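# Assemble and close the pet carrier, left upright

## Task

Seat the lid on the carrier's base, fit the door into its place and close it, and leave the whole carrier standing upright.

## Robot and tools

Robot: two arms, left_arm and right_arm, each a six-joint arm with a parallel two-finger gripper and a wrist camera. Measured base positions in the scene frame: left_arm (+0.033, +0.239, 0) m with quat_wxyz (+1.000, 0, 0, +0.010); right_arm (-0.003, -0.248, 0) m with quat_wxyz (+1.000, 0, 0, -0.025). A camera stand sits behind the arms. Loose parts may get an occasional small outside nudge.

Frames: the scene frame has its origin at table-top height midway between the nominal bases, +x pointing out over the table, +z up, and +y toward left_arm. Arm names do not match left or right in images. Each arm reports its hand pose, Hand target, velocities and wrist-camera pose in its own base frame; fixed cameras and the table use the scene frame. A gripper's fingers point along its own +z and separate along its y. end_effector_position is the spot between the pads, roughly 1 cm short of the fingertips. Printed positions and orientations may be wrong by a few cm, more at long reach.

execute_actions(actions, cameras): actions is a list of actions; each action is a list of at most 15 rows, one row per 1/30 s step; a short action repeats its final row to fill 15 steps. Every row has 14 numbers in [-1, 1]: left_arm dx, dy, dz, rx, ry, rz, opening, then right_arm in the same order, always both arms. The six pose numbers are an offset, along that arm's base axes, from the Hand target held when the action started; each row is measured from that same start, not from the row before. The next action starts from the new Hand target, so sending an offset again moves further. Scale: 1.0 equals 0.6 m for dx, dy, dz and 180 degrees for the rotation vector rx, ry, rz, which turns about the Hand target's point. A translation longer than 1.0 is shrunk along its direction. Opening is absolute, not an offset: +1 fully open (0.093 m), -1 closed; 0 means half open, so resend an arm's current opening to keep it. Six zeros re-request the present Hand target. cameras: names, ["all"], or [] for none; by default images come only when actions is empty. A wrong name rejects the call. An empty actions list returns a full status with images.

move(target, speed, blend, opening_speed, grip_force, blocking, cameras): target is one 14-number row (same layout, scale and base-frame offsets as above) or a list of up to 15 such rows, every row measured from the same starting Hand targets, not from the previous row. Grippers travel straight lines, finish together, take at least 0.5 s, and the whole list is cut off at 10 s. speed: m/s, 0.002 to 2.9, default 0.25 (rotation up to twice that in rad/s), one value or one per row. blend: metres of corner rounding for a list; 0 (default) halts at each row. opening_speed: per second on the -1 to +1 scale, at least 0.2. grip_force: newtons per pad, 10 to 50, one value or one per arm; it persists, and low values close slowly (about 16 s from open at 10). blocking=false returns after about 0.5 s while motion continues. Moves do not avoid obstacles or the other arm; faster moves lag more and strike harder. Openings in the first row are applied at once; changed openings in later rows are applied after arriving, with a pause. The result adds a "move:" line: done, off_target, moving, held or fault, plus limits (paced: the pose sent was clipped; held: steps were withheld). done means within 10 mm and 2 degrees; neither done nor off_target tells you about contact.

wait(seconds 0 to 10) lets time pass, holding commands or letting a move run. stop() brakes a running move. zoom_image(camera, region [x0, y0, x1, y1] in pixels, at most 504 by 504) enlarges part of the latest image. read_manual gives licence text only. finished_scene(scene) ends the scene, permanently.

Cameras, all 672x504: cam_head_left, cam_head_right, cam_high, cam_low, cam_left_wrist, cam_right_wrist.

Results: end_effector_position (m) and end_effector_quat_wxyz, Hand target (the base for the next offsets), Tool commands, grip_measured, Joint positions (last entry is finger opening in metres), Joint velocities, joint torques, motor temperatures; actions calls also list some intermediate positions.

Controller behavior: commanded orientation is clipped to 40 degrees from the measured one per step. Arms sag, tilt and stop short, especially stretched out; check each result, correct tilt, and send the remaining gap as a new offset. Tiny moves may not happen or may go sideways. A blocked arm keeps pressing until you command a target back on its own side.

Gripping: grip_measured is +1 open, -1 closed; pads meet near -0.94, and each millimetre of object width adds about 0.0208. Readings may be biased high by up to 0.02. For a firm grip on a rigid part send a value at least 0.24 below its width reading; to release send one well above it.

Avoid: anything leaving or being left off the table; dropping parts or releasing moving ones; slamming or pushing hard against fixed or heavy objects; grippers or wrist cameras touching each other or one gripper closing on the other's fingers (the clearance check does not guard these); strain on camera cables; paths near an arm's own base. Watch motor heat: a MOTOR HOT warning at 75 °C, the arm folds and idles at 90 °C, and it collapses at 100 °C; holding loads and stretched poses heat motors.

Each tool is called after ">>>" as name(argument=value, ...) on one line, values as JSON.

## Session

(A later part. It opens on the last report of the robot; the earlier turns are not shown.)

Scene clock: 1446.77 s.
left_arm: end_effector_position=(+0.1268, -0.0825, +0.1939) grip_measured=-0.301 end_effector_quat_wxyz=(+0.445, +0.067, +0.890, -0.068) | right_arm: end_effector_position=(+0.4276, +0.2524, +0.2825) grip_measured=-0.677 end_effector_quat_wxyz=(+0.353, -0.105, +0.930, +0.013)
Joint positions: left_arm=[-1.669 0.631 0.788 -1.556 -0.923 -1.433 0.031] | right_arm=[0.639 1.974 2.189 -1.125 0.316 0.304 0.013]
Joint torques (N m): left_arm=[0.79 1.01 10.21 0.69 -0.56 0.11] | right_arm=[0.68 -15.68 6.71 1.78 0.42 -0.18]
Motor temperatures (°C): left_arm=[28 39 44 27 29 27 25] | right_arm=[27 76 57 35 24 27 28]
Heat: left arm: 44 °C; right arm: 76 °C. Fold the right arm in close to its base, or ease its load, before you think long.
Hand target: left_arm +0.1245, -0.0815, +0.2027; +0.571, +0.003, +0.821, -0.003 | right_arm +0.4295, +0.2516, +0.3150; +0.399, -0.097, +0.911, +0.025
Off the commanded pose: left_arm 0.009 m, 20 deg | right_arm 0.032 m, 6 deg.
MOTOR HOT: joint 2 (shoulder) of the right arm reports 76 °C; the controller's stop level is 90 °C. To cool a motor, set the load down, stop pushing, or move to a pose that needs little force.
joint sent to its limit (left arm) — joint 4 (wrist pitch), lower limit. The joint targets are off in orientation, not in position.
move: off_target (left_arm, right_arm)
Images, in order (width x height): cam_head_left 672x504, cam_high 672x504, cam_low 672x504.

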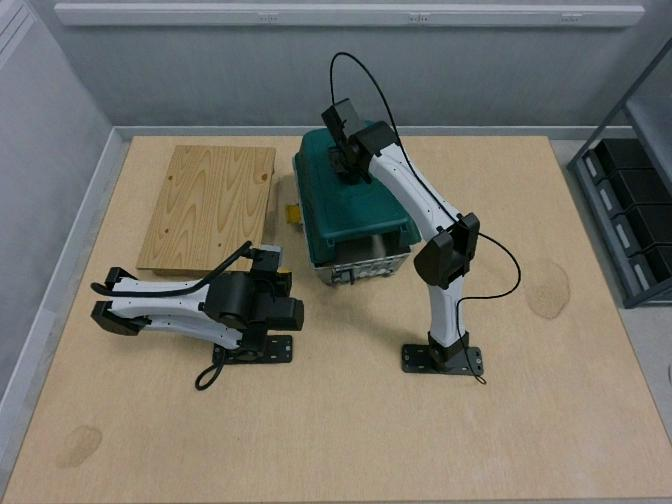

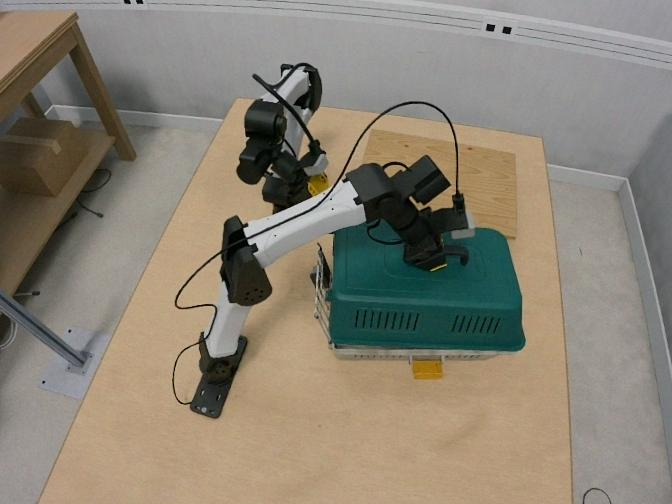

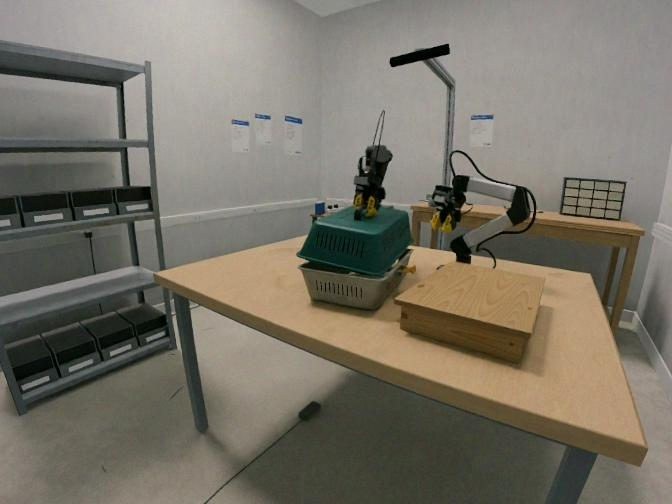

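>>> move(target=[[0,0,0,0,0,0,-0.3, -0.0,-0.002,-0.03,-0.0,-0.02,0,-1],[0,0,0,0,0,0,-0.3, -0.0,-0.002,-0.07,-0.0,-0.022,0,-1]], speed=0.06, cameras=["cam_head_left","cam_low","cam_high"])

>>> zoom_image(camera="cam_head_left", region=[290, 205, 430, 295])

>>> zoom_image(camera="cam_low", region=[270, 190, 430, 310])

>>> zoom_image(camera="cam_high", region=[230, 230, 550, 400])

Scene clock: 1466.33 s.
left_arm: end_effector_position=(+0.1268, -0.0825, +0.1939) grip_measured=-0.301 end_effector_quat_wxyz=(+0.445, +0.067, +0.890, -0.068) | right_arm: end_effector_position=(+0.4256, +0.2484, +0.2612) grip_measured=-0.677 end_effector_quat_wxyz=(+0.403, -0.101, +0.909, +0.022)
Joint positions: left_arm=[-1.669 0.631 0.788 -1.556 -0.923 -1.433 0.031] | right_arm=[0.645 1.807 1.797 -0.789 0.349 0.28 0.013]
Joint torques (N m): left_arm=[0.79 0.99 10.21 0.69 -0.56 0.11] | right_arm=[0.94 -11.82 6.12 1.97 0.45 -0.2]
Motor temperatures (°C): left_arm=[28 38 44 27 29 27 25] | right_arm=[27 80 55 35 24 27 28]
Heat: left arm: 44 °C; right arm: 80 °C. Fold the right arm in close to its base, or ease its load, before you think long.
Hand target: left_arm +0.1245, -0.0815, +0.2027; +0.571, +0.003, +0.821, -0.003 | right_arm +0.4294, +0.2505, +0.2729; +0.430, -0.098, +0.897, +0.022
Off the commanded pose: left_arm 0.009 m, 20 deg | right_arm 0.013 m, 3 deg.
MOTOR HOT: still on. Joint 2 (shoulder) of the right arm reports 80 °C.
joint sent to its limit (left arm) — joint 4 (wrist pitch), lower limit. The joint targets are off in orientation, not in position.
move: off_target (left_arm, right_arm)
Images, in order (width x height): cam_head_left 672x504, cam_high 672x504, cam_low 672x504.

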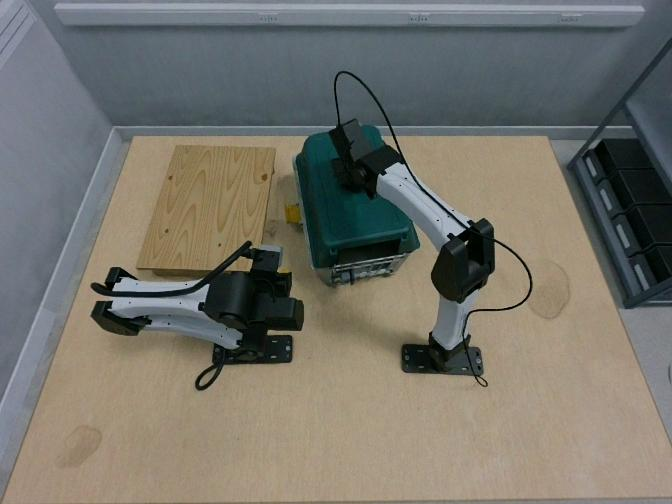

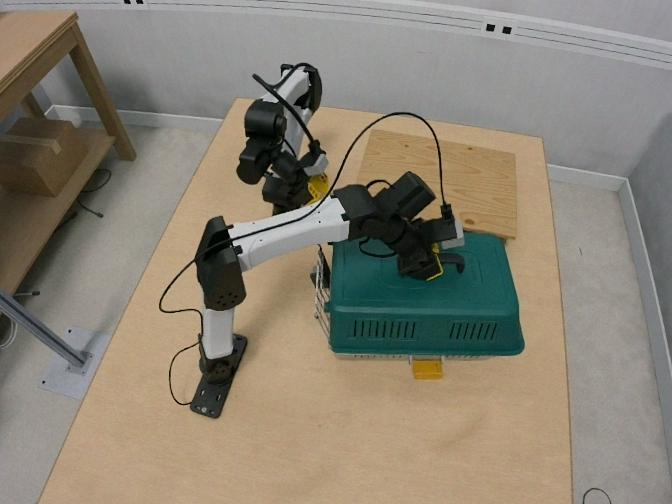

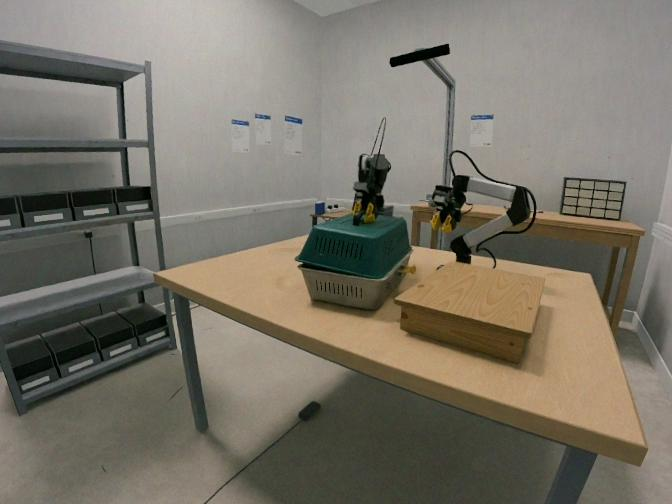

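Scaled by 3.600 from the camera's 672x504 image, which has a finer 960x720 frame.

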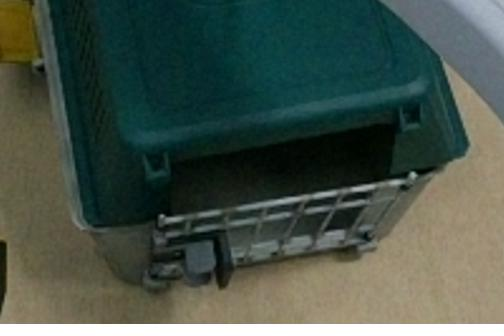

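Scaled by 3.150 from the camera's 672x504 image, which has a finer 960x720 frame.

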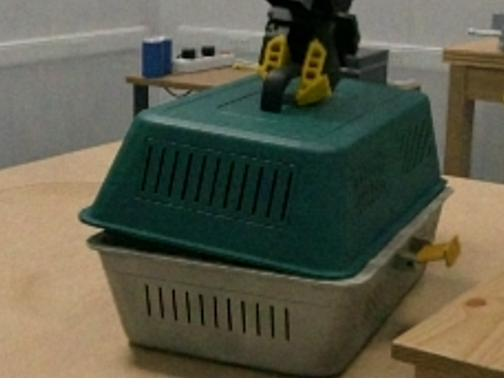

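Scaled by 1.575 from the camera's 672x504 image, which has a finer 960x720 frame.

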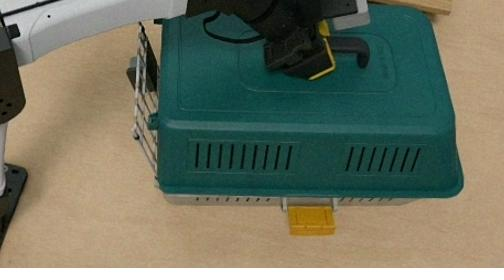

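>>> move(target=[[0,0,0,0,0,0,-0.3, -0.0,-0.00,-0.04,0.02,0.01,0,-1],[0,0,0,0,0,0,-0.3, -0.0,-0.00,-0.03,0.02,0.01,0,0.4]], speed=0.06, cameras=["cam_head_left","cam_low","cam_high"])

>>> zoom_image(camera="cam_head_left", region=[290, 205, 430, 295])

>>> zoom_image(camera="cam_low", region=[270, 190, 430, 310])

>>> zoom_image(camera="cam_high", region=[230, 230, 550, 400])

Scene clock: 1479.93 s.
left_arm: end_effector_position=(+0.1268, -0.0825, +0.1939) grip_measured=-0.301 end_effector_quat_wxyz=(+0.445, +0.067, +0.890, -0.068) | right_arm: end_effector_position=(+0.4281, +0.2489, +0.2551) grip_measured=+0.398 end_effector_quat_wxyz=(+0.421, -0.087, +0.902, +0.044)
Joint positions: left_arm=[-1.669 0.631 0.788 -1.556 -0.923 -1.433 0.031] | right_arm=[0.637 1.769 1.692 -0.669 0.331 0.3 0.064]
Joint torques (N m): left_arm=[0.77 1.01 10.21 0.69 -0.56 0.11] | right_arm=[-0.09 -9.84 7.73 1.57 0.03 -0.01]
Motor temperatures (°C): left_arm=[28 38 45 27 29 27 25] | right_arm=[27 75 54 35 24 27 28]
Heat: left arm: 45 °C; right arm: 75 °C. Fold the right arm in close to its base, or ease its load, before you think long.
Hand target: left_arm +0.1245, -0.0815, +0.2027; +0.571, +0.003, +0.821, -0.003 | right_arm +0.4295, +0.2503, +0.2549; +0.419, -0.084, +0.903, +0.051
Off the commanded pose: left_arm 0.009 m, 20 deg | right_arm 0.002 m, 1 deg.
MOTOR HOT: still on. Joint 2 (shoulder) of the right arm reports 75 °C.
joint sent to its limit (left arm) — joint 4 (wrist pitch), lower limit. The joint targets are off in orientation, not in position.
move: off_target (left_arm)
Images, in order (width x height): cam_head_left 672x504, cam_high 672x504, cam_low 672x504.

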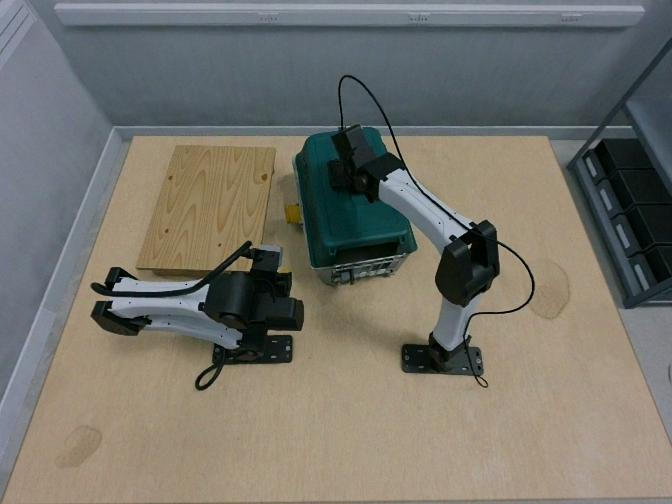

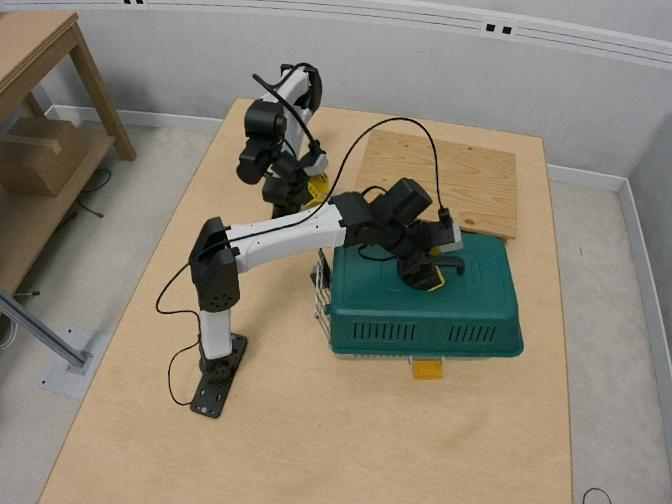

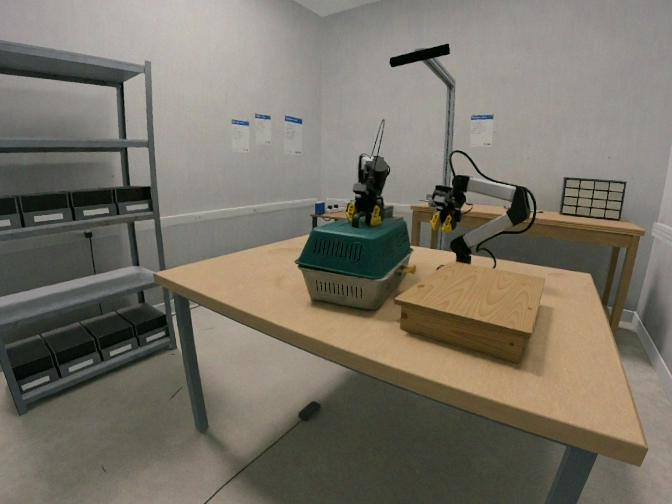

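Scaled by 3.600 from the camera's 672x504 image, which has a finer 960x720 frame.

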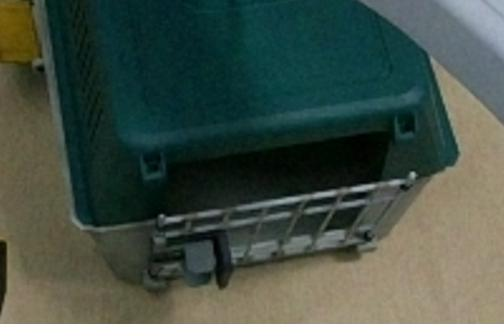

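Scaled by 3.150 from the camera's 672x504 image, which has a finer 960x720 frame.

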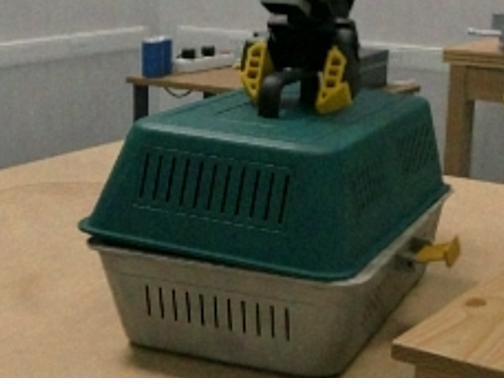

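Scaled by 1.575 from the camera's 672x504 image, which has a finer 960x720 frame.

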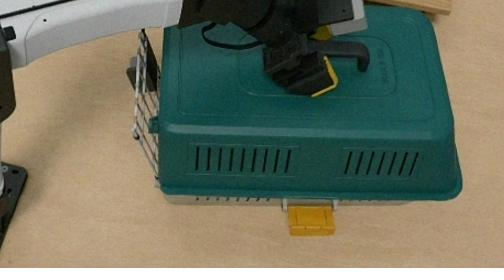

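>>> move(target=[[-0.067,-0.35,-0.1,0,0,0,-0.3, 0,0,0.0,0,0,0,0.4]], speed=0.15, cameras=["cam_left_wrist","cam_head_left","cam_head_right"])

>>> zoom_image(camera="cam_head_left", region=[290, 205, 430, 345])

Scene clock: 1494.20 s.
left_arm: end_effector_position=(+0.0837, -0.2846, +0.1353) grip_measured=-0.301 end_effector_quat_wxyz=(+0.551, +0.020, +0.834, +0.002) | right_arm: end_effector_position=(+0.4281, +0.2489, +0.2551) grip_measured=+0.398 end_effector_quat_wxyz=(+0.421, -0.087, +0.902, +0.044)
Joint positions: left_arm=[-1.819 1.853 1.204 -1.408 -1.111 -2.076 0.031] | right_arm=[0.637 1.769 1.692 -0.669 0.331 0.3 0.064]
Joint torques (N m): left_arm=[-0.09 -6.41 8.7 -0.75 -0.9 -0.01] | right_arm=[-0.09 -9.83 7.73 1.56 0.04 -0.01]
Motor temperatures (°C): left_arm=[28 38 45 27 29 27 25] | right_arm=[27 71 56 35 24 27 27]
Heat: left arm: 45 °C; right arm: 71 °C.
Hand target: left_arm +0.0843, -0.2915, +0.1428; +0.571, +0.003, +0.821, -0.003 | right_arm +0.4295, +0.2503, +0.2549; +0.419, -0.084, +0.903, +0.051
Off the commanded pose: left_arm 0.010 m, 3 deg | right_arm 0.002 m, 1 deg.
MOTOR HOT: cleared for the motors of the right arm.
joint sent to its limit (left arm) — joint 6 (wrist roll), lower limit. The joint targets still meet the commanded pose.
move: off_target (left_arm)
Images, in order (width x height): cam_head_left 672x504, cam_head_right 672x504, cam_left_wrist 672x504.

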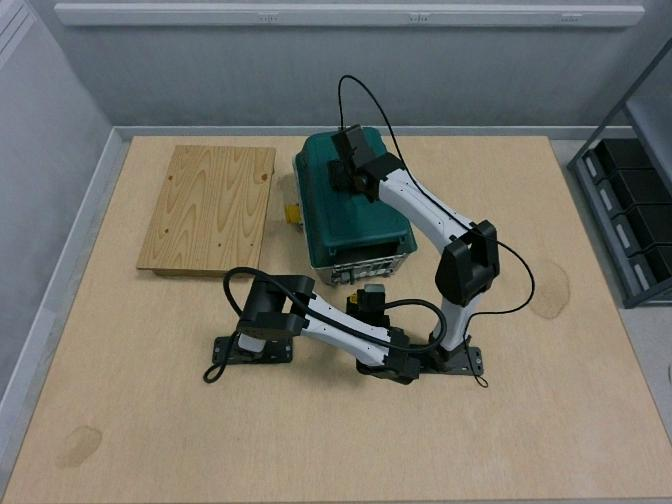

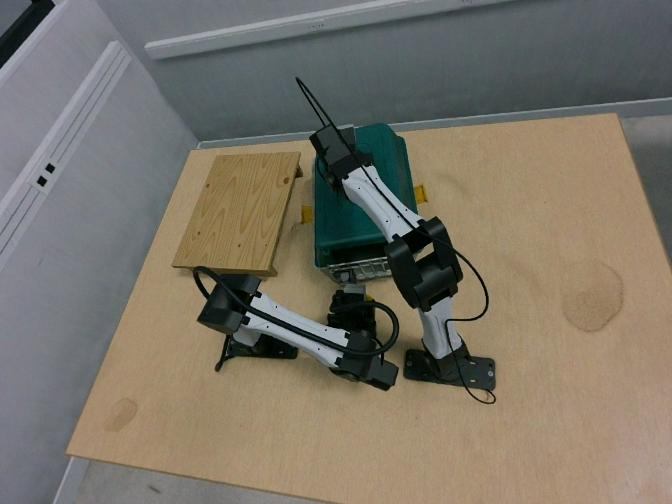

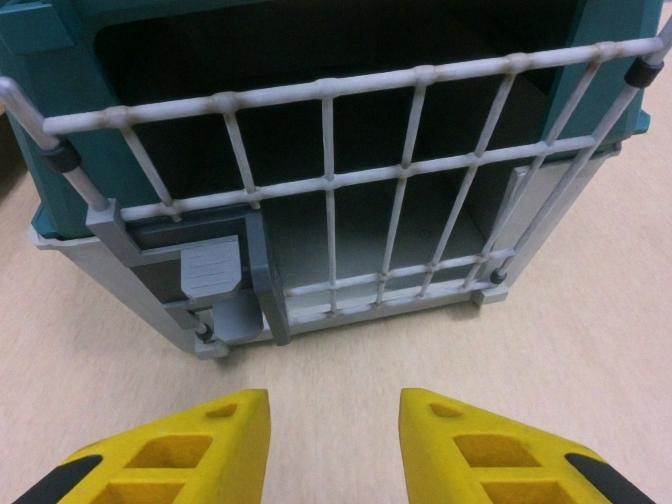

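Scaled by 3.600 from the camera's 672x504 image, which has a finer 960x720 frame.

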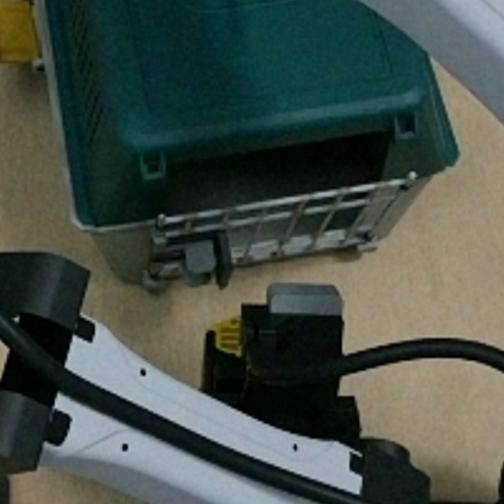

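>>> move(target=[[0.06,-0.0,-0.04,0,0,0,-0.3, 0,0,0.0,0,0,0,0.4]], speed=0.08, cameras=["cam_left_wrist"])

Scene clock: 1511.50 s.
left_arm: end_effector_position=(+0.1165, -0.2908, +0.1163) grip_measured=-0.301 end_effector_quat_wxyz=(+0.560, +0.001, +0.829, +0.000) | right_arm: end_effector_position=(+0.4281, +0.2489, +0.2551) grip_measured=+0.398 end_effector_quat_wxyz=(+0.421, -0.087, +0.902, +0.044)
Joint positions: left_arm=[-1.707 1.853 1.128 -1.167 -1.166 -1.918 0.031] | right_arm=[0.637 1.769 1.692 -0.669 0.331 0.3 0.064]
Joint torques (N m): left_arm=[0.46 -7.21 5.23 -0.13 -0.99 0.12] | right_arm=[-0.08 -9.84 7.73 1.57 0.04 -0.01]
Motor temperatures (°C): left_arm=[28 39 43 27 29 27 25] | right_arm=[27 67 57 35 24 27 27]
Heat: left arm: 43 °C; right arm: 67 °C.
Hand target: left_arm +0.1203, -0.2915, +0.1188; +0.571, +0.003, +0.821, -0.003 | right_arm +0.4295, +0.2503, +0.2549; +0.419, -0.084, +0.903, +0.051
Off the commanded pose: left_arm 0.005 m, 2 deg | right_arm 0.002 m, 1 deg.
move: done
Images, in order (width x height): cam_left_wrist 672x504.

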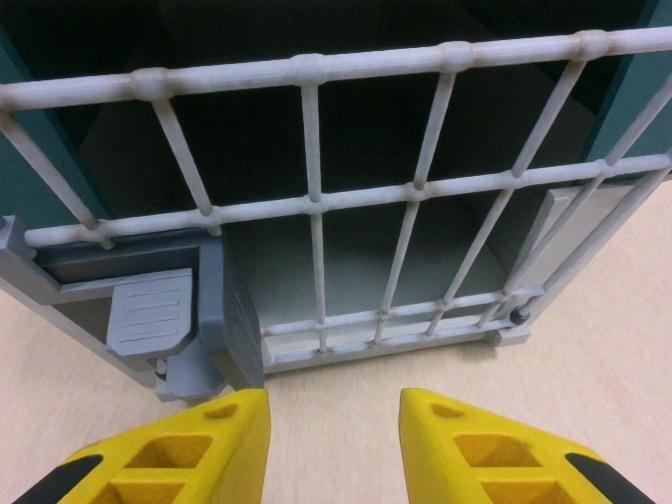

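>>> move(target=[[0.015,-0.02,0.0,0,0,0.02,-0.7, 0,0,0.0,0,0,0,0.4]], speed=0.08, cameras=["cam_left_wrist"])

Scene clock: 1525.80 s.
left_arm: end_effector_position=(+0.1259, -0.2981, +0.1127) grip_measured=-0.699 end_effector_quat_wxyz=(+0.562, -0.016, +0.827, +0.019) | right_arm: end_effector_position=(+0.4281, +0.2489, +0.2551) grip_measured=+0.398 end_effector_quat_wxyz=(+0.421, -0.087, +0.902, +0.044)
Joint positions: left_arm=[-1.67 1.925 1.2 -1.215 -1.166 -1.955 0.012] | right_arm=[0.637 1.769 1.692 -0.669 0.331 0.3 0.064]
Joint torques (N m): left_arm=[0.64 -6.76 8.84 -0.54 -0.87 -0.02] | right_arm=[-0.09 -9.83 7.73 1.56 0.04 -0.01]
Motor temperatures (°C): left_arm=[28 40 42 27 29 27 25] | right_arm=[27 65 57 35 24 27 26]
Heat: left arm: 42 °C; right arm: 65 °C.
Hand target: left_arm +0.1293, -0.3035, +0.1187; +0.570, -0.023, +0.821, +0.015 | right_arm +0.4295, +0.2503, +0.2549; +0.419, -0.084, +0.903, +0.051
Off the commanded pose: left_arm 0.009 m, 1 deg | right_arm 0.002 m, 1 deg.
move: done
Images, in order (width x height): cam_left_wrist 672x504.

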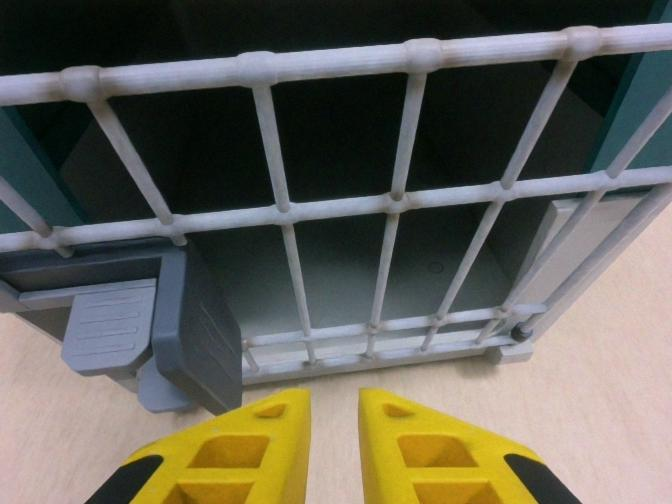

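>>> move(target=[[0.01,-0.025,0.0,0,0,0.0,-0.6, 0,0,0.0,0,0,0,0.4],[0.03,-0.025,0.0,0,0,0.0,-0.6, 0,0,0.0,0,0,0,0.4]], speed=0.06, cameras=["cam_left_wrist"])

Scene clock: 1534.07 s.
left_arm: end_effector_position=(+0.1288, -0.3061, +0.1125) grip_measured=-0.601 end_effector_quat_wxyz=(+0.560, -0.023, +0.828, +0.019) | right_arm: end_effector_position=(+0.4281, +0.2489, +0.2551) grip_measured=+0.398 end_effector_quat_wxyz=(+0.421, -0.087, +0.902, +0.044)
Joint positions: left_arm=[-1.657 1.95 1.24 -1.214 -1.164 -1.946 0.016] | right_arm=[0.637 1.769 1.692 -0.669 0.331 0.3 0.064]
Joint torques (N m): left_arm=[-0.29 -8.03 5.87 -0.33 -0.61 0.06] | right_arm=[-0.09 -9.83 7.73 1.57 0.04 -0.01]
Motor temperatures (°C): left_arm=[28 40 41 27 29 27 25] | right_arm=[27 64 57 35 24 27 26]
Heat: left arm: 41 °C; right arm: 64 °C.
Hand target: left_arm +0.1289, -0.3057, +0.1130; +0.561, -0.022, +0.827, +0.020 (not the last commanded pose) | right_arm +0.4295, +0.2503, +0.2549; +0.419, -0.084, +0.903, +0.051
Off the commanded pose: left_arm 0.023 m, 2 deg | right_arm 0.002 m, 1 deg.
move: held (left_arm; a check stopped the path); path passed 0 of 2 targets; limits=held
pose unreachable (left arm): on one or more control steps of this call, first in action 0 (counted from 0), this arm could not follow its commanded pose, so it was not sent that pose on those steps. It may still have moved: this result reports where it is.
cause: moving toward the commanded pose would bring a part of the arm too close to another arm (this arm's wrist (the part past joint 4) and the right arm's upper arm (the part past joint 2), 11 mm apart when this arm was first held).
Images, in order (width x height): cam_left_wrist 672x504.

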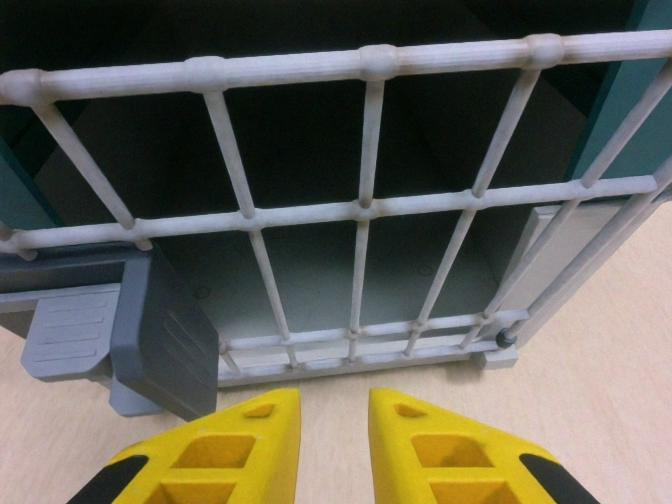

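>>> move(target=[[0.02,0.0,0.0,0,0,-0.02,-0.6, 0,0,0.0,0,0,0,0.4],[0.045,-0.006,0.0,0,0,-0.02,-0.6, 0,0,0.0,0,0,0,0.4]], speed=0.06, cameras=["cam_left_wrist"])

Scene clock: 1542.80 s.
left_arm: end_effector_position=(+0.1517, -0.3098, +0.1014) grip_measured=-0.601 end_effector_quat_wxyz=(+0.551, +0.014, +0.834, +0.015) | right_arm: end_effector_position=(+0.4281, +0.2489, +0.2551) grip_measured=+0.398 end_effector_quat_wxyz=(+0.421, -0.087, +0.902, +0.044)
Joint positions: left_arm=[-1.581 1.863 1.104 -0.861 -1.168 -1.58 0.016] | right_arm=[0.637 1.769 1.692 -0.669 0.331 0.3 0.064]
Joint torques (N m): left_arm=[0.58 -10.5 5.64 0.47 -0.97 0.16] | right_arm=[-0.09 -9.84 7.75 1.57 0.04 -0.01]
Motor temperatures (°C): left_arm=[28 41 41 27 29 27 25] | right_arm=[27 63 58 36 24 27 26]
Heat: left arm: 41 °C; right arm: 63 °C.
Hand target: left_arm +0.1559, -0.3093, +0.1131; +0.562, +0.004, +0.827, +0.002 | right_arm +0.4295, +0.2504, +0.2549; +0.419, -0.084, +0.903, +0.051
Off the commanded pose: left_arm 0.012 m, 2 deg | right_arm 0.002 m, 1 deg.
move: off_target (left_arm)
Images, in order (width x height): cam_left_wrist 672x504.

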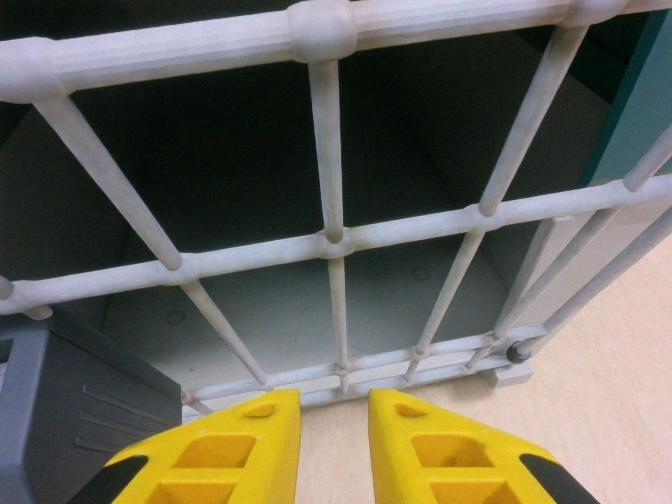

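>>> move(target=[[0.022,-0.001,0.012,0,0,0.0,-0.6, 0,0,0.0,0,0,0,0.4]], speed=0.06, cameras=["cam_left_wrist"])

Scene clock: 1549.60 s.
left_arm: end_effector_position=(+0.1647, -0.3112, +0.1089) grip_measured=-0.601 end_effector_quat_wxyz=(+0.552, +0.016, +0.834, +0.014) | right_arm: end_effector_position=(+0.4281, +0.2489, +0.2551) grip_measured=+0.398 end_effector_quat_wxyz=(+0.421, -0.087, +0.902, +0.044)
Joint positions: left_arm=[-1.54 1.825 1.087 -0.776 -1.168 -1.464 0.016] | right_arm=[0.637 1.769 1.692 -0.669 0.331 0.3 0.064]
Joint torques (N m): left_arm=[0.69 -10.3 5.87 0.7 -0.95 0.13] | right_arm=[-0.09 -9.84 7.72 1.57 0.04 -0.02]
Motor temperatures (°C): left_arm=[28 42 40 27 29 27 25] | right_arm=[27 63 58 36 24 27 26]
Heat: left arm: 42 °C; right arm: 63 °C.
Hand target: left_arm +0.1691, -0.3099, +0.1203; +0.562, +0.004, +0.827, +0.002 | right_arm +0.4295, +0.2504, +0.2549; +0.419, -0.084, +0.903, +0.051
Off the commanded pose: left_arm 0.012 m, 2 deg | right_arm 0.002 m, 1 deg.
move: off_target (left_arm)
Images, in order (width x height): cam_left_wrist 672x504.

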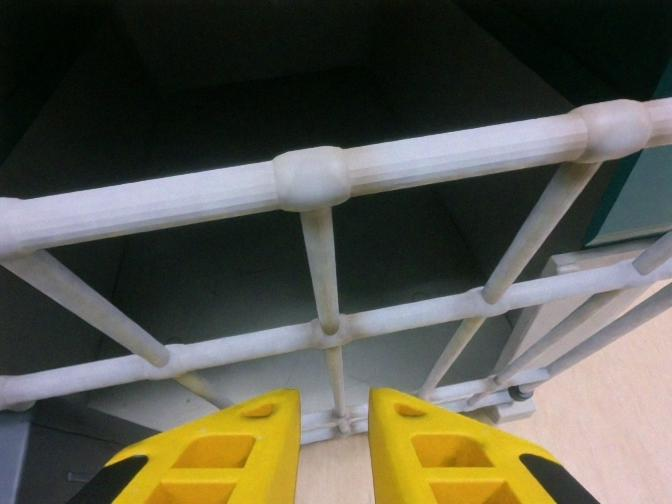

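>>> move(target=[[0.014,-0.002,-0.004,0,0,0.0,-0.6, 0,0,0.0,0,0,0,0.4],[0.014,-0.002,-0.004,0,0,0.0,-1, 0,0,0.0,0,0,0,0.4]], speed=0.05, cameras=["cam_left_wrist","cam_head_left"])

Scene clock: 1557.83 s.
left_arm: end_effector_position=(+0.1726, -0.3134, +0.1075) grip_measured=-0.976 end_effector_quat_wxyz=(+0.553, +0.017, +0.833, +0.012) | right_arm: end_effector_position=(+0.4281, +0.2489, +0.2551) grip_measured=+0.398 end_effector_quat_wxyz=(+0.421, -0.087, +0.902, +0.044)
Joint positions: left_arm=[-1.516 1.817 1.066 -0.691 -1.169 -1.388 0] | right_arm=[0.637 1.769 1.692 -0.669 0.331 0.3 0.064]
Joint torques (N m): left_arm=[0.96 -10.17 5.9 0.8 -0.89 0.13] | right_arm=[-0.09 -9.83 7.75 1.57 0.04 -0.02]
Motor temperatures (°C): left_arm=[28 43 40 27 29 27 25] | right_arm=[27 62 58 36 24 27 26]
Heat: left arm: 43 °C; right arm: 62 °C.
Hand target: left_arm +0.1775, -0.3112, +0.1179; +0.562, +0.004, +0.827, +0.002 | right_arm +0.4295, +0.2504, +0.2549; +0.419, -0.084, +0.903, +0.051
Off the commanded pose: left_arm 0.012 m, 2 deg | right_arm 0.002 m, 1 deg.
move: off_target (left_arm); target 2's new opening was sent with left_arm's hand 0.012 m and 3 deg from that target
Images, in order (width x height): cam_head_left 672x504, cam_left_wrist 672x504.

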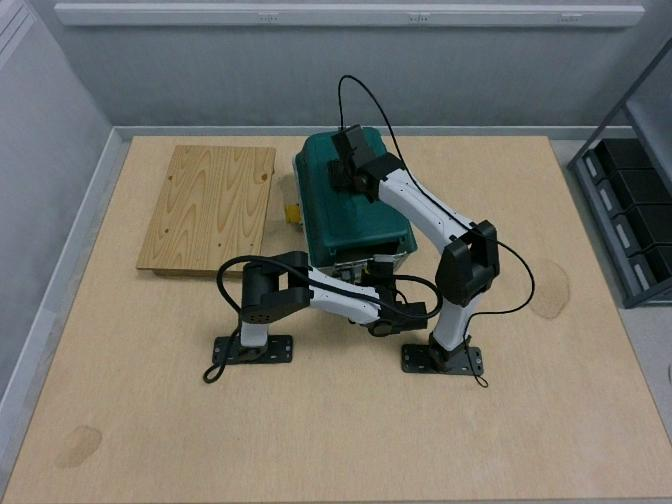

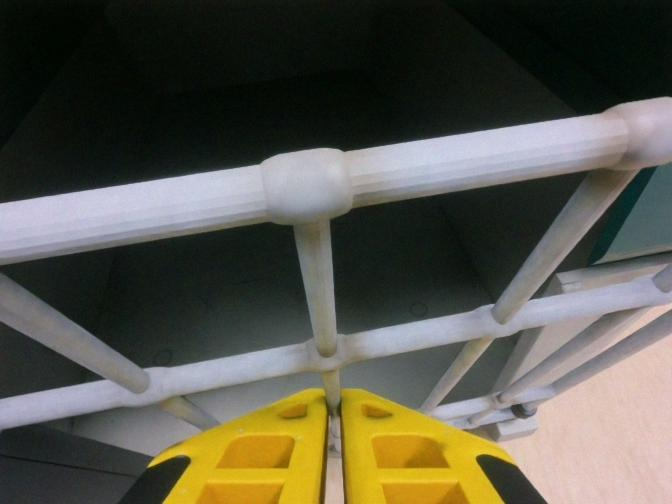

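>>> move(target=[[0,0,0,0,0,0,-1, 0,0,0.0,0,0,0,-1],[0,0,0.0,0,0,0.0,-1, 0,0.003,0.045,0,-0.018,0,-1]], speed=0.06, cameras=["cam_low","cam_head_left","cam_high"])

>>> zoom_image(camera="cam_head_left", region=[300, 215, 430, 295])

>>> zoom_image(camera="cam_low", region=[270, 190, 430, 310])

>>> zoom_image(camera="cam_high", region=[230, 230, 550, 400])

Scene clock: 1574.50 s.
left_arm: end_effector_position=(+0.1726, -0.3135, +0.1076) grip_measured=-0.976 end_effector_quat_wxyz=(+0.553, +0.017, +0.833, +0.012) | right_arm: end_effector_position=(+0.4264, +0.2475, +0.2572) grip_measured=-0.680 end_effector_quat_wxyz=(+0.418, -0.088, +0.903, +0.041)
Joint positions: left_arm=[-1.516 1.817 1.066 -0.69 -1.169 -1.388 0] | right_arm=[0.637 1.769 1.707 -0.693 0.332 0.298 0.013]
Joint torques (N m): left_arm=[0.98 -10.15 5.9 0.8 -0.89 0.13] | right_arm=[1.06 -11.18 10.52 1.66 0.32 -0.17]
Motor temperatures (°C): left_arm=[28 43 39 27 29 27 26] | right_arm=[27 62 58 35 24 27 26]
Heat: left arm: 43 °C; right arm: 62 °C.
Hand target: left_arm +0.1775, -0.3112, +0.1179; +0.562, +0.004, +0.827, +0.002 | right_arm +0.4295, +0.2521, +0.2819; +0.444, -0.085, +0.890, +0.049
Off the commanded pose: left_arm 0.012 m, 2 deg | right_arm 0.025 m, 4 deg.
move: off_target (left_arm, right_arm)
Images, in order (width x height): cam_head_left 672x504, cam_high 672x504, cam_low 672x504.

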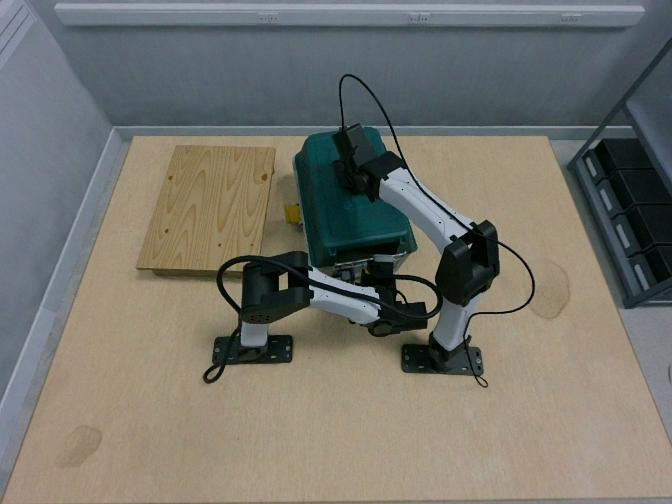

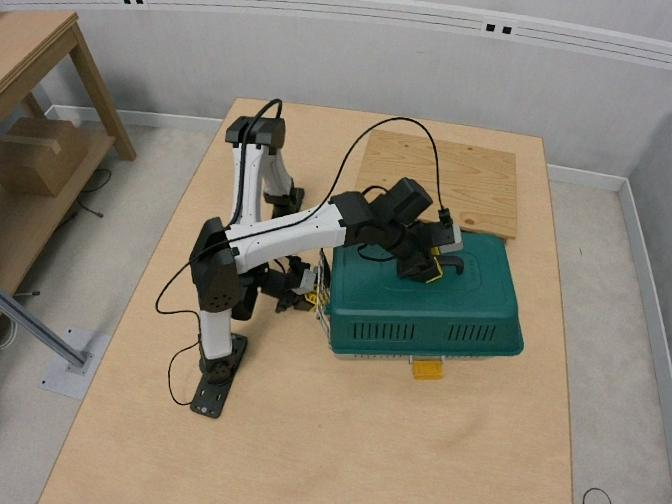

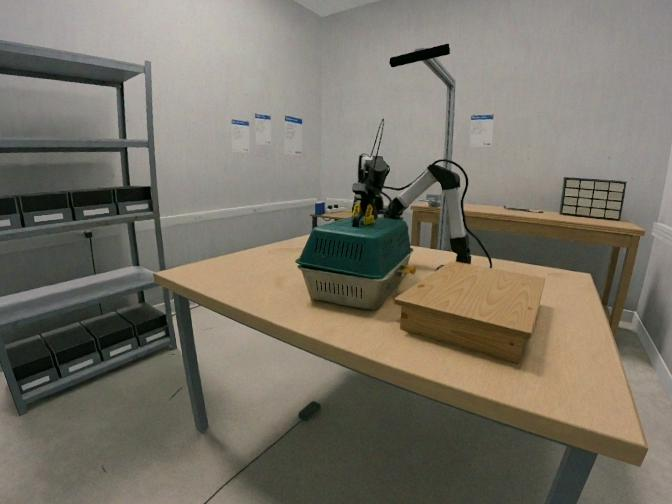

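Scaled by 3.877 from the camera's 672x504 image, which has a finer 960x720 frame.

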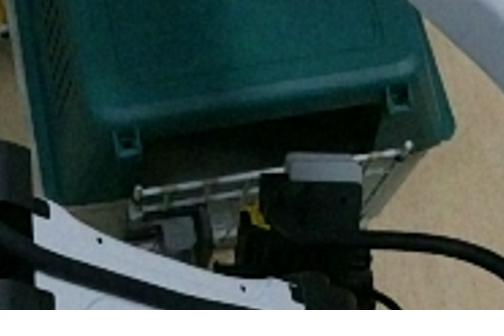

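Scaled by 3.150 from the camera's 672x504 image, which has a finer 960x720 frame.

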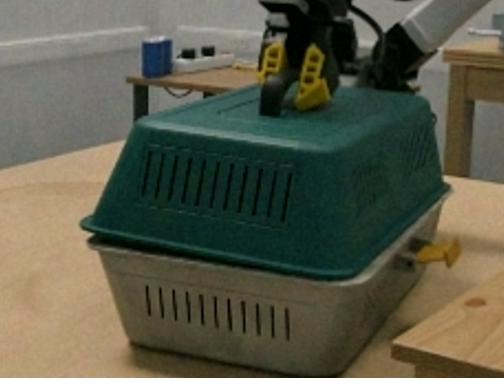

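Scaled by 1.575 from the camera's 672x504 image, which has a finer 960x720 frame.

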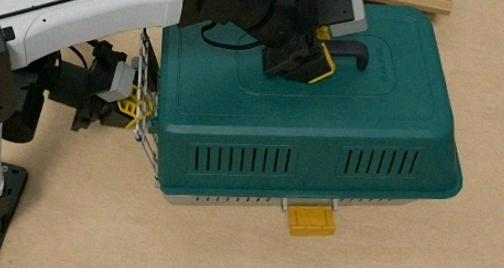

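>>> move(target=[0,0,0,0,0,0,-1, 0,0.00,0.022,0,0.004,0,-1], speed=0.06, cameras=["cam_low","cam_head_left","cam_high"])

>>> zoom_image(camera="cam_head_left", region=[300, 215, 430, 295])

>>> zoom_image(camera="cam_low", region=[270, 190, 430, 310])

>>> zoom_image(camera="cam_high", region=[230, 230, 550, 400])

Scene clock: 1586.23 s.
left_arm: end_effector_position=(+0.1726, -0.3135, +0.1076) grip_measured=-0.976 end_effector_quat_wxyz=(+0.553, +0.017, +0.833, +0.012) | right_arm: end_effector_position=(+0.4215, +0.2438, +0.2684) grip_measured=-0.678 end_effector_quat_wxyz=(+0.403, -0.092, +0.910, +0.032)
Joint positions: left_arm=[-1.516 1.817 1.066 -0.69 -1.169 -1.388 0] | right_arm=[0.637 1.783 1.794 -0.803 0.332 0.298 0.013]
Joint torques (N m): left_arm=[0.96 -10.17 5.91 0.8 -0.89 0.13] | right_arm=[0.88 -10.66 10.61 1.88 0.27 -0.12]
Motor temperatures (°C): left_arm=[28 44 39 27 29 27 26] | right_arm=[27 62 58 35 24 27 27]
Heat: left arm: 44 °C; right arm: 62 °C.
Hand target: left_arm +0.1775, -0.3112, +0.1179; +0.562, +0.004, +0.827, +0.002 | right_arm +0.4295, +0.2522, +0.2952; +0.439, -0.085, +0.893, +0.049
Off the commanded pose: left_arm 0.012 m, 2 deg | right_arm 0.029 m, 5 deg.
move: off_target (left_arm, right_arm)
Images, in order (width x height): cam_head_left 672x504, cam_high 672x504, cam_low 672x504.

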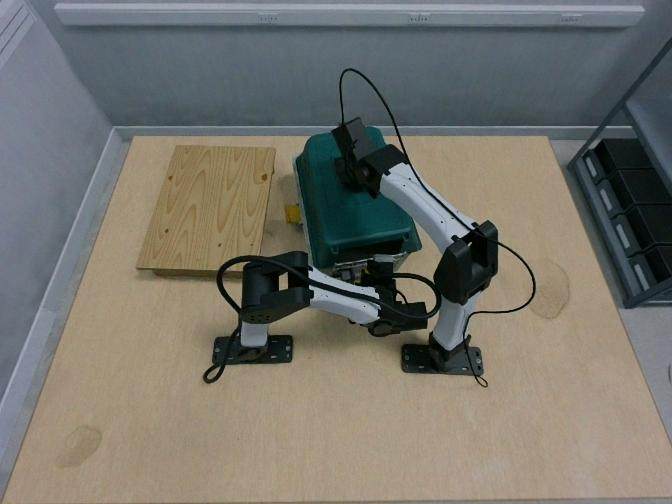

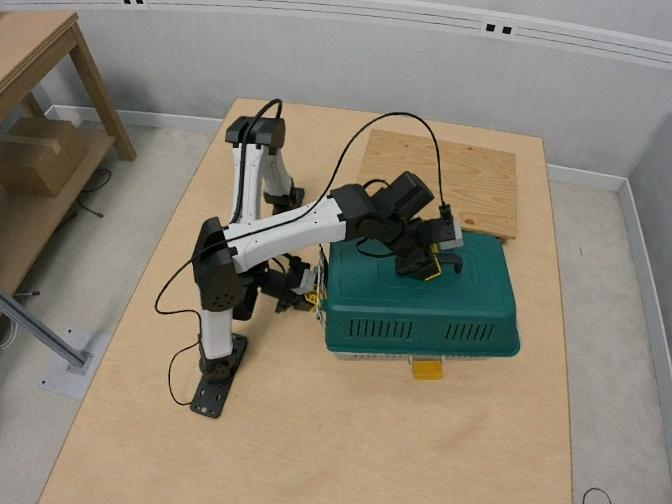

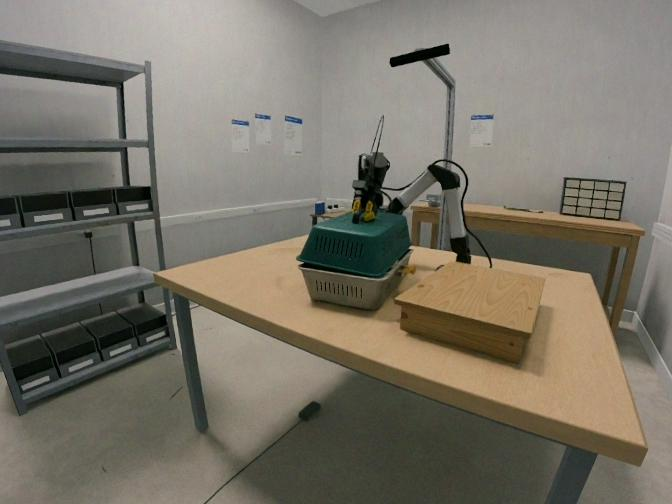

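Scaled by 3.877 from the camera's 672x504 image, which has a finer 960x720 frame.

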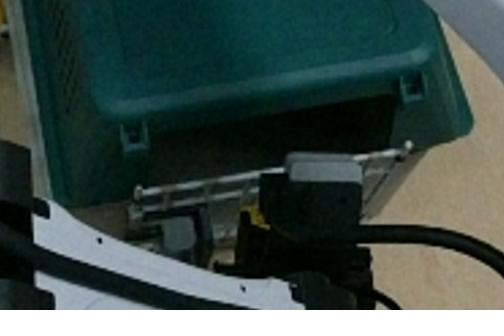

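Scaled by 3.150 from the camera's 672x504 image, which has a finer 960x720 frame.

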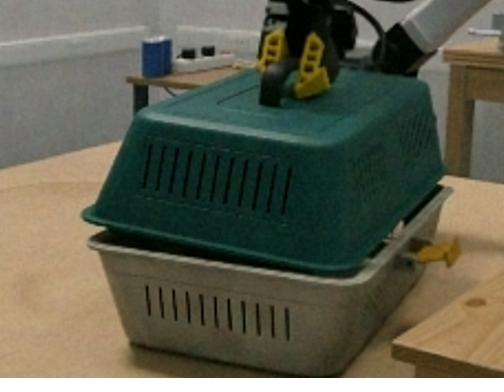

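Scaled by 1.575 from the camera's 672x504 image, which has a finer 960x720 frame.

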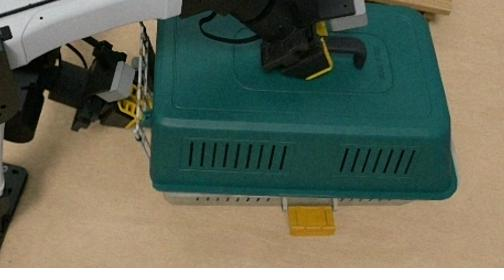

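>>> move(target=[0,0,0,0,0,0,-1, 0.011,0.012,0.014,0,-0.012,0,-1], speed=0.06, cameras=["cam_low","cam_head_left","cam_high"])

>>> zoom_image(camera="cam_head_left", region=[300, 215, 430, 295])

>>> zoom_image(camera="cam_low", region=[270, 190, 430, 310])

>>> zoom_image(camera="cam_high", region=[230, 230, 550, 400])

Scene clock: 1599.87 s.
left_arm: end_effector_position=(+0.1726, -0.3135, +0.1076) grip_measured=-0.976 end_effector_quat_wxyz=(+0.553, +0.017, +0.833, +0.012) | right_arm: end_effector_position=(+0.4247, +0.2511, +0.2727) grip_measured=-0.678 end_effector_quat_wxyz=(+0.410, -0.096, +0.906, +0.035)
Joint positions: left_arm=[-1.516 1.817 1.066 -0.69 -1.169 -1.388 0] | right_arm=[0.648 1.802 1.824 -0.798 0.339 0.294 0.013]
Joint torques (N m): left_arm=[0.96 -10.17 5.9 0.8 -0.89 0.13] | right_arm=[0.98 -10.73 10.78 2.06 0.39 -0.18]
Motor temperatures (°C): left_arm=[28 44 39 27 29 27 26] | right_arm=[27 64 61 37 24 27 27]
Heat: left arm: 44 °C; right arm: 64 °C.
Hand target: left_arm +0.1775, -0.3112, +0.1179; +0.562, +0.004, +0.827, +0.002 | right_arm +0.4361, +0.2595, +0.3037; +0.456, -0.086, +0.885, +0.048
Off the commanded pose: left_arm 0.012 m, 2 deg | right_arm 0.034 m, 6 deg.
move: off_target (left_arm, right_arm)
Images, in order (width x height): cam_head_left 672x504, cam_high 672x504, cam_low 672x504.

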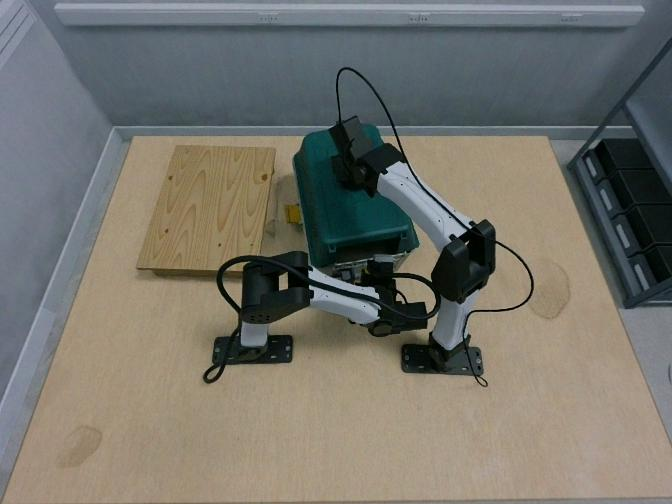

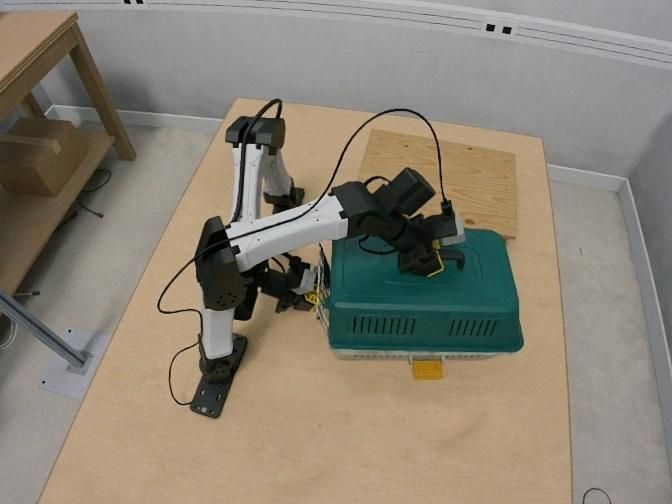

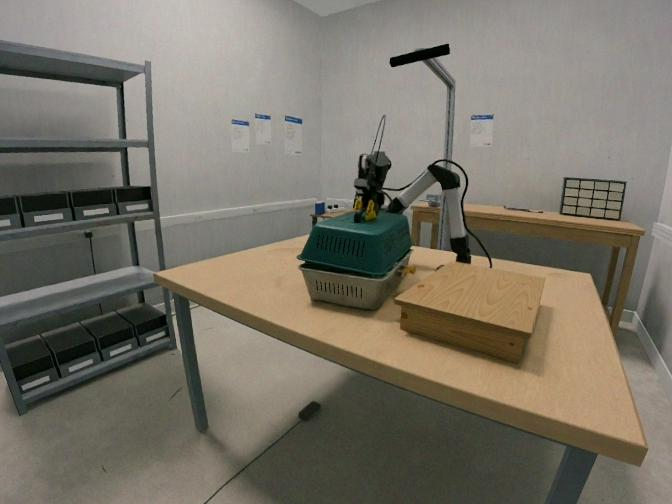

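Scaled by 3.877 from the camera's 672x504 image, which has a finer 960x720 frame.

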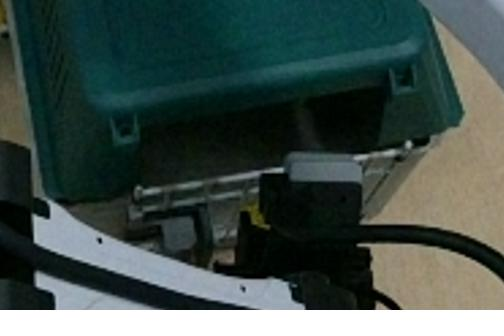

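Scaled by 3.150 from the camera's 672x504 image, which has a finer 960x720 frame.

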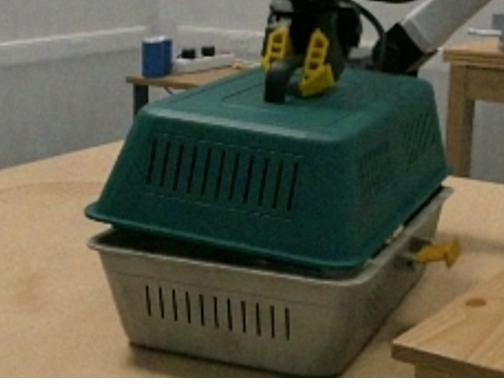

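Scaled by 1.575 from the camera's 672x504 image, which has a finer 960x720 frame.

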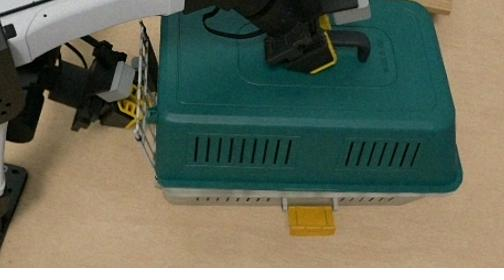

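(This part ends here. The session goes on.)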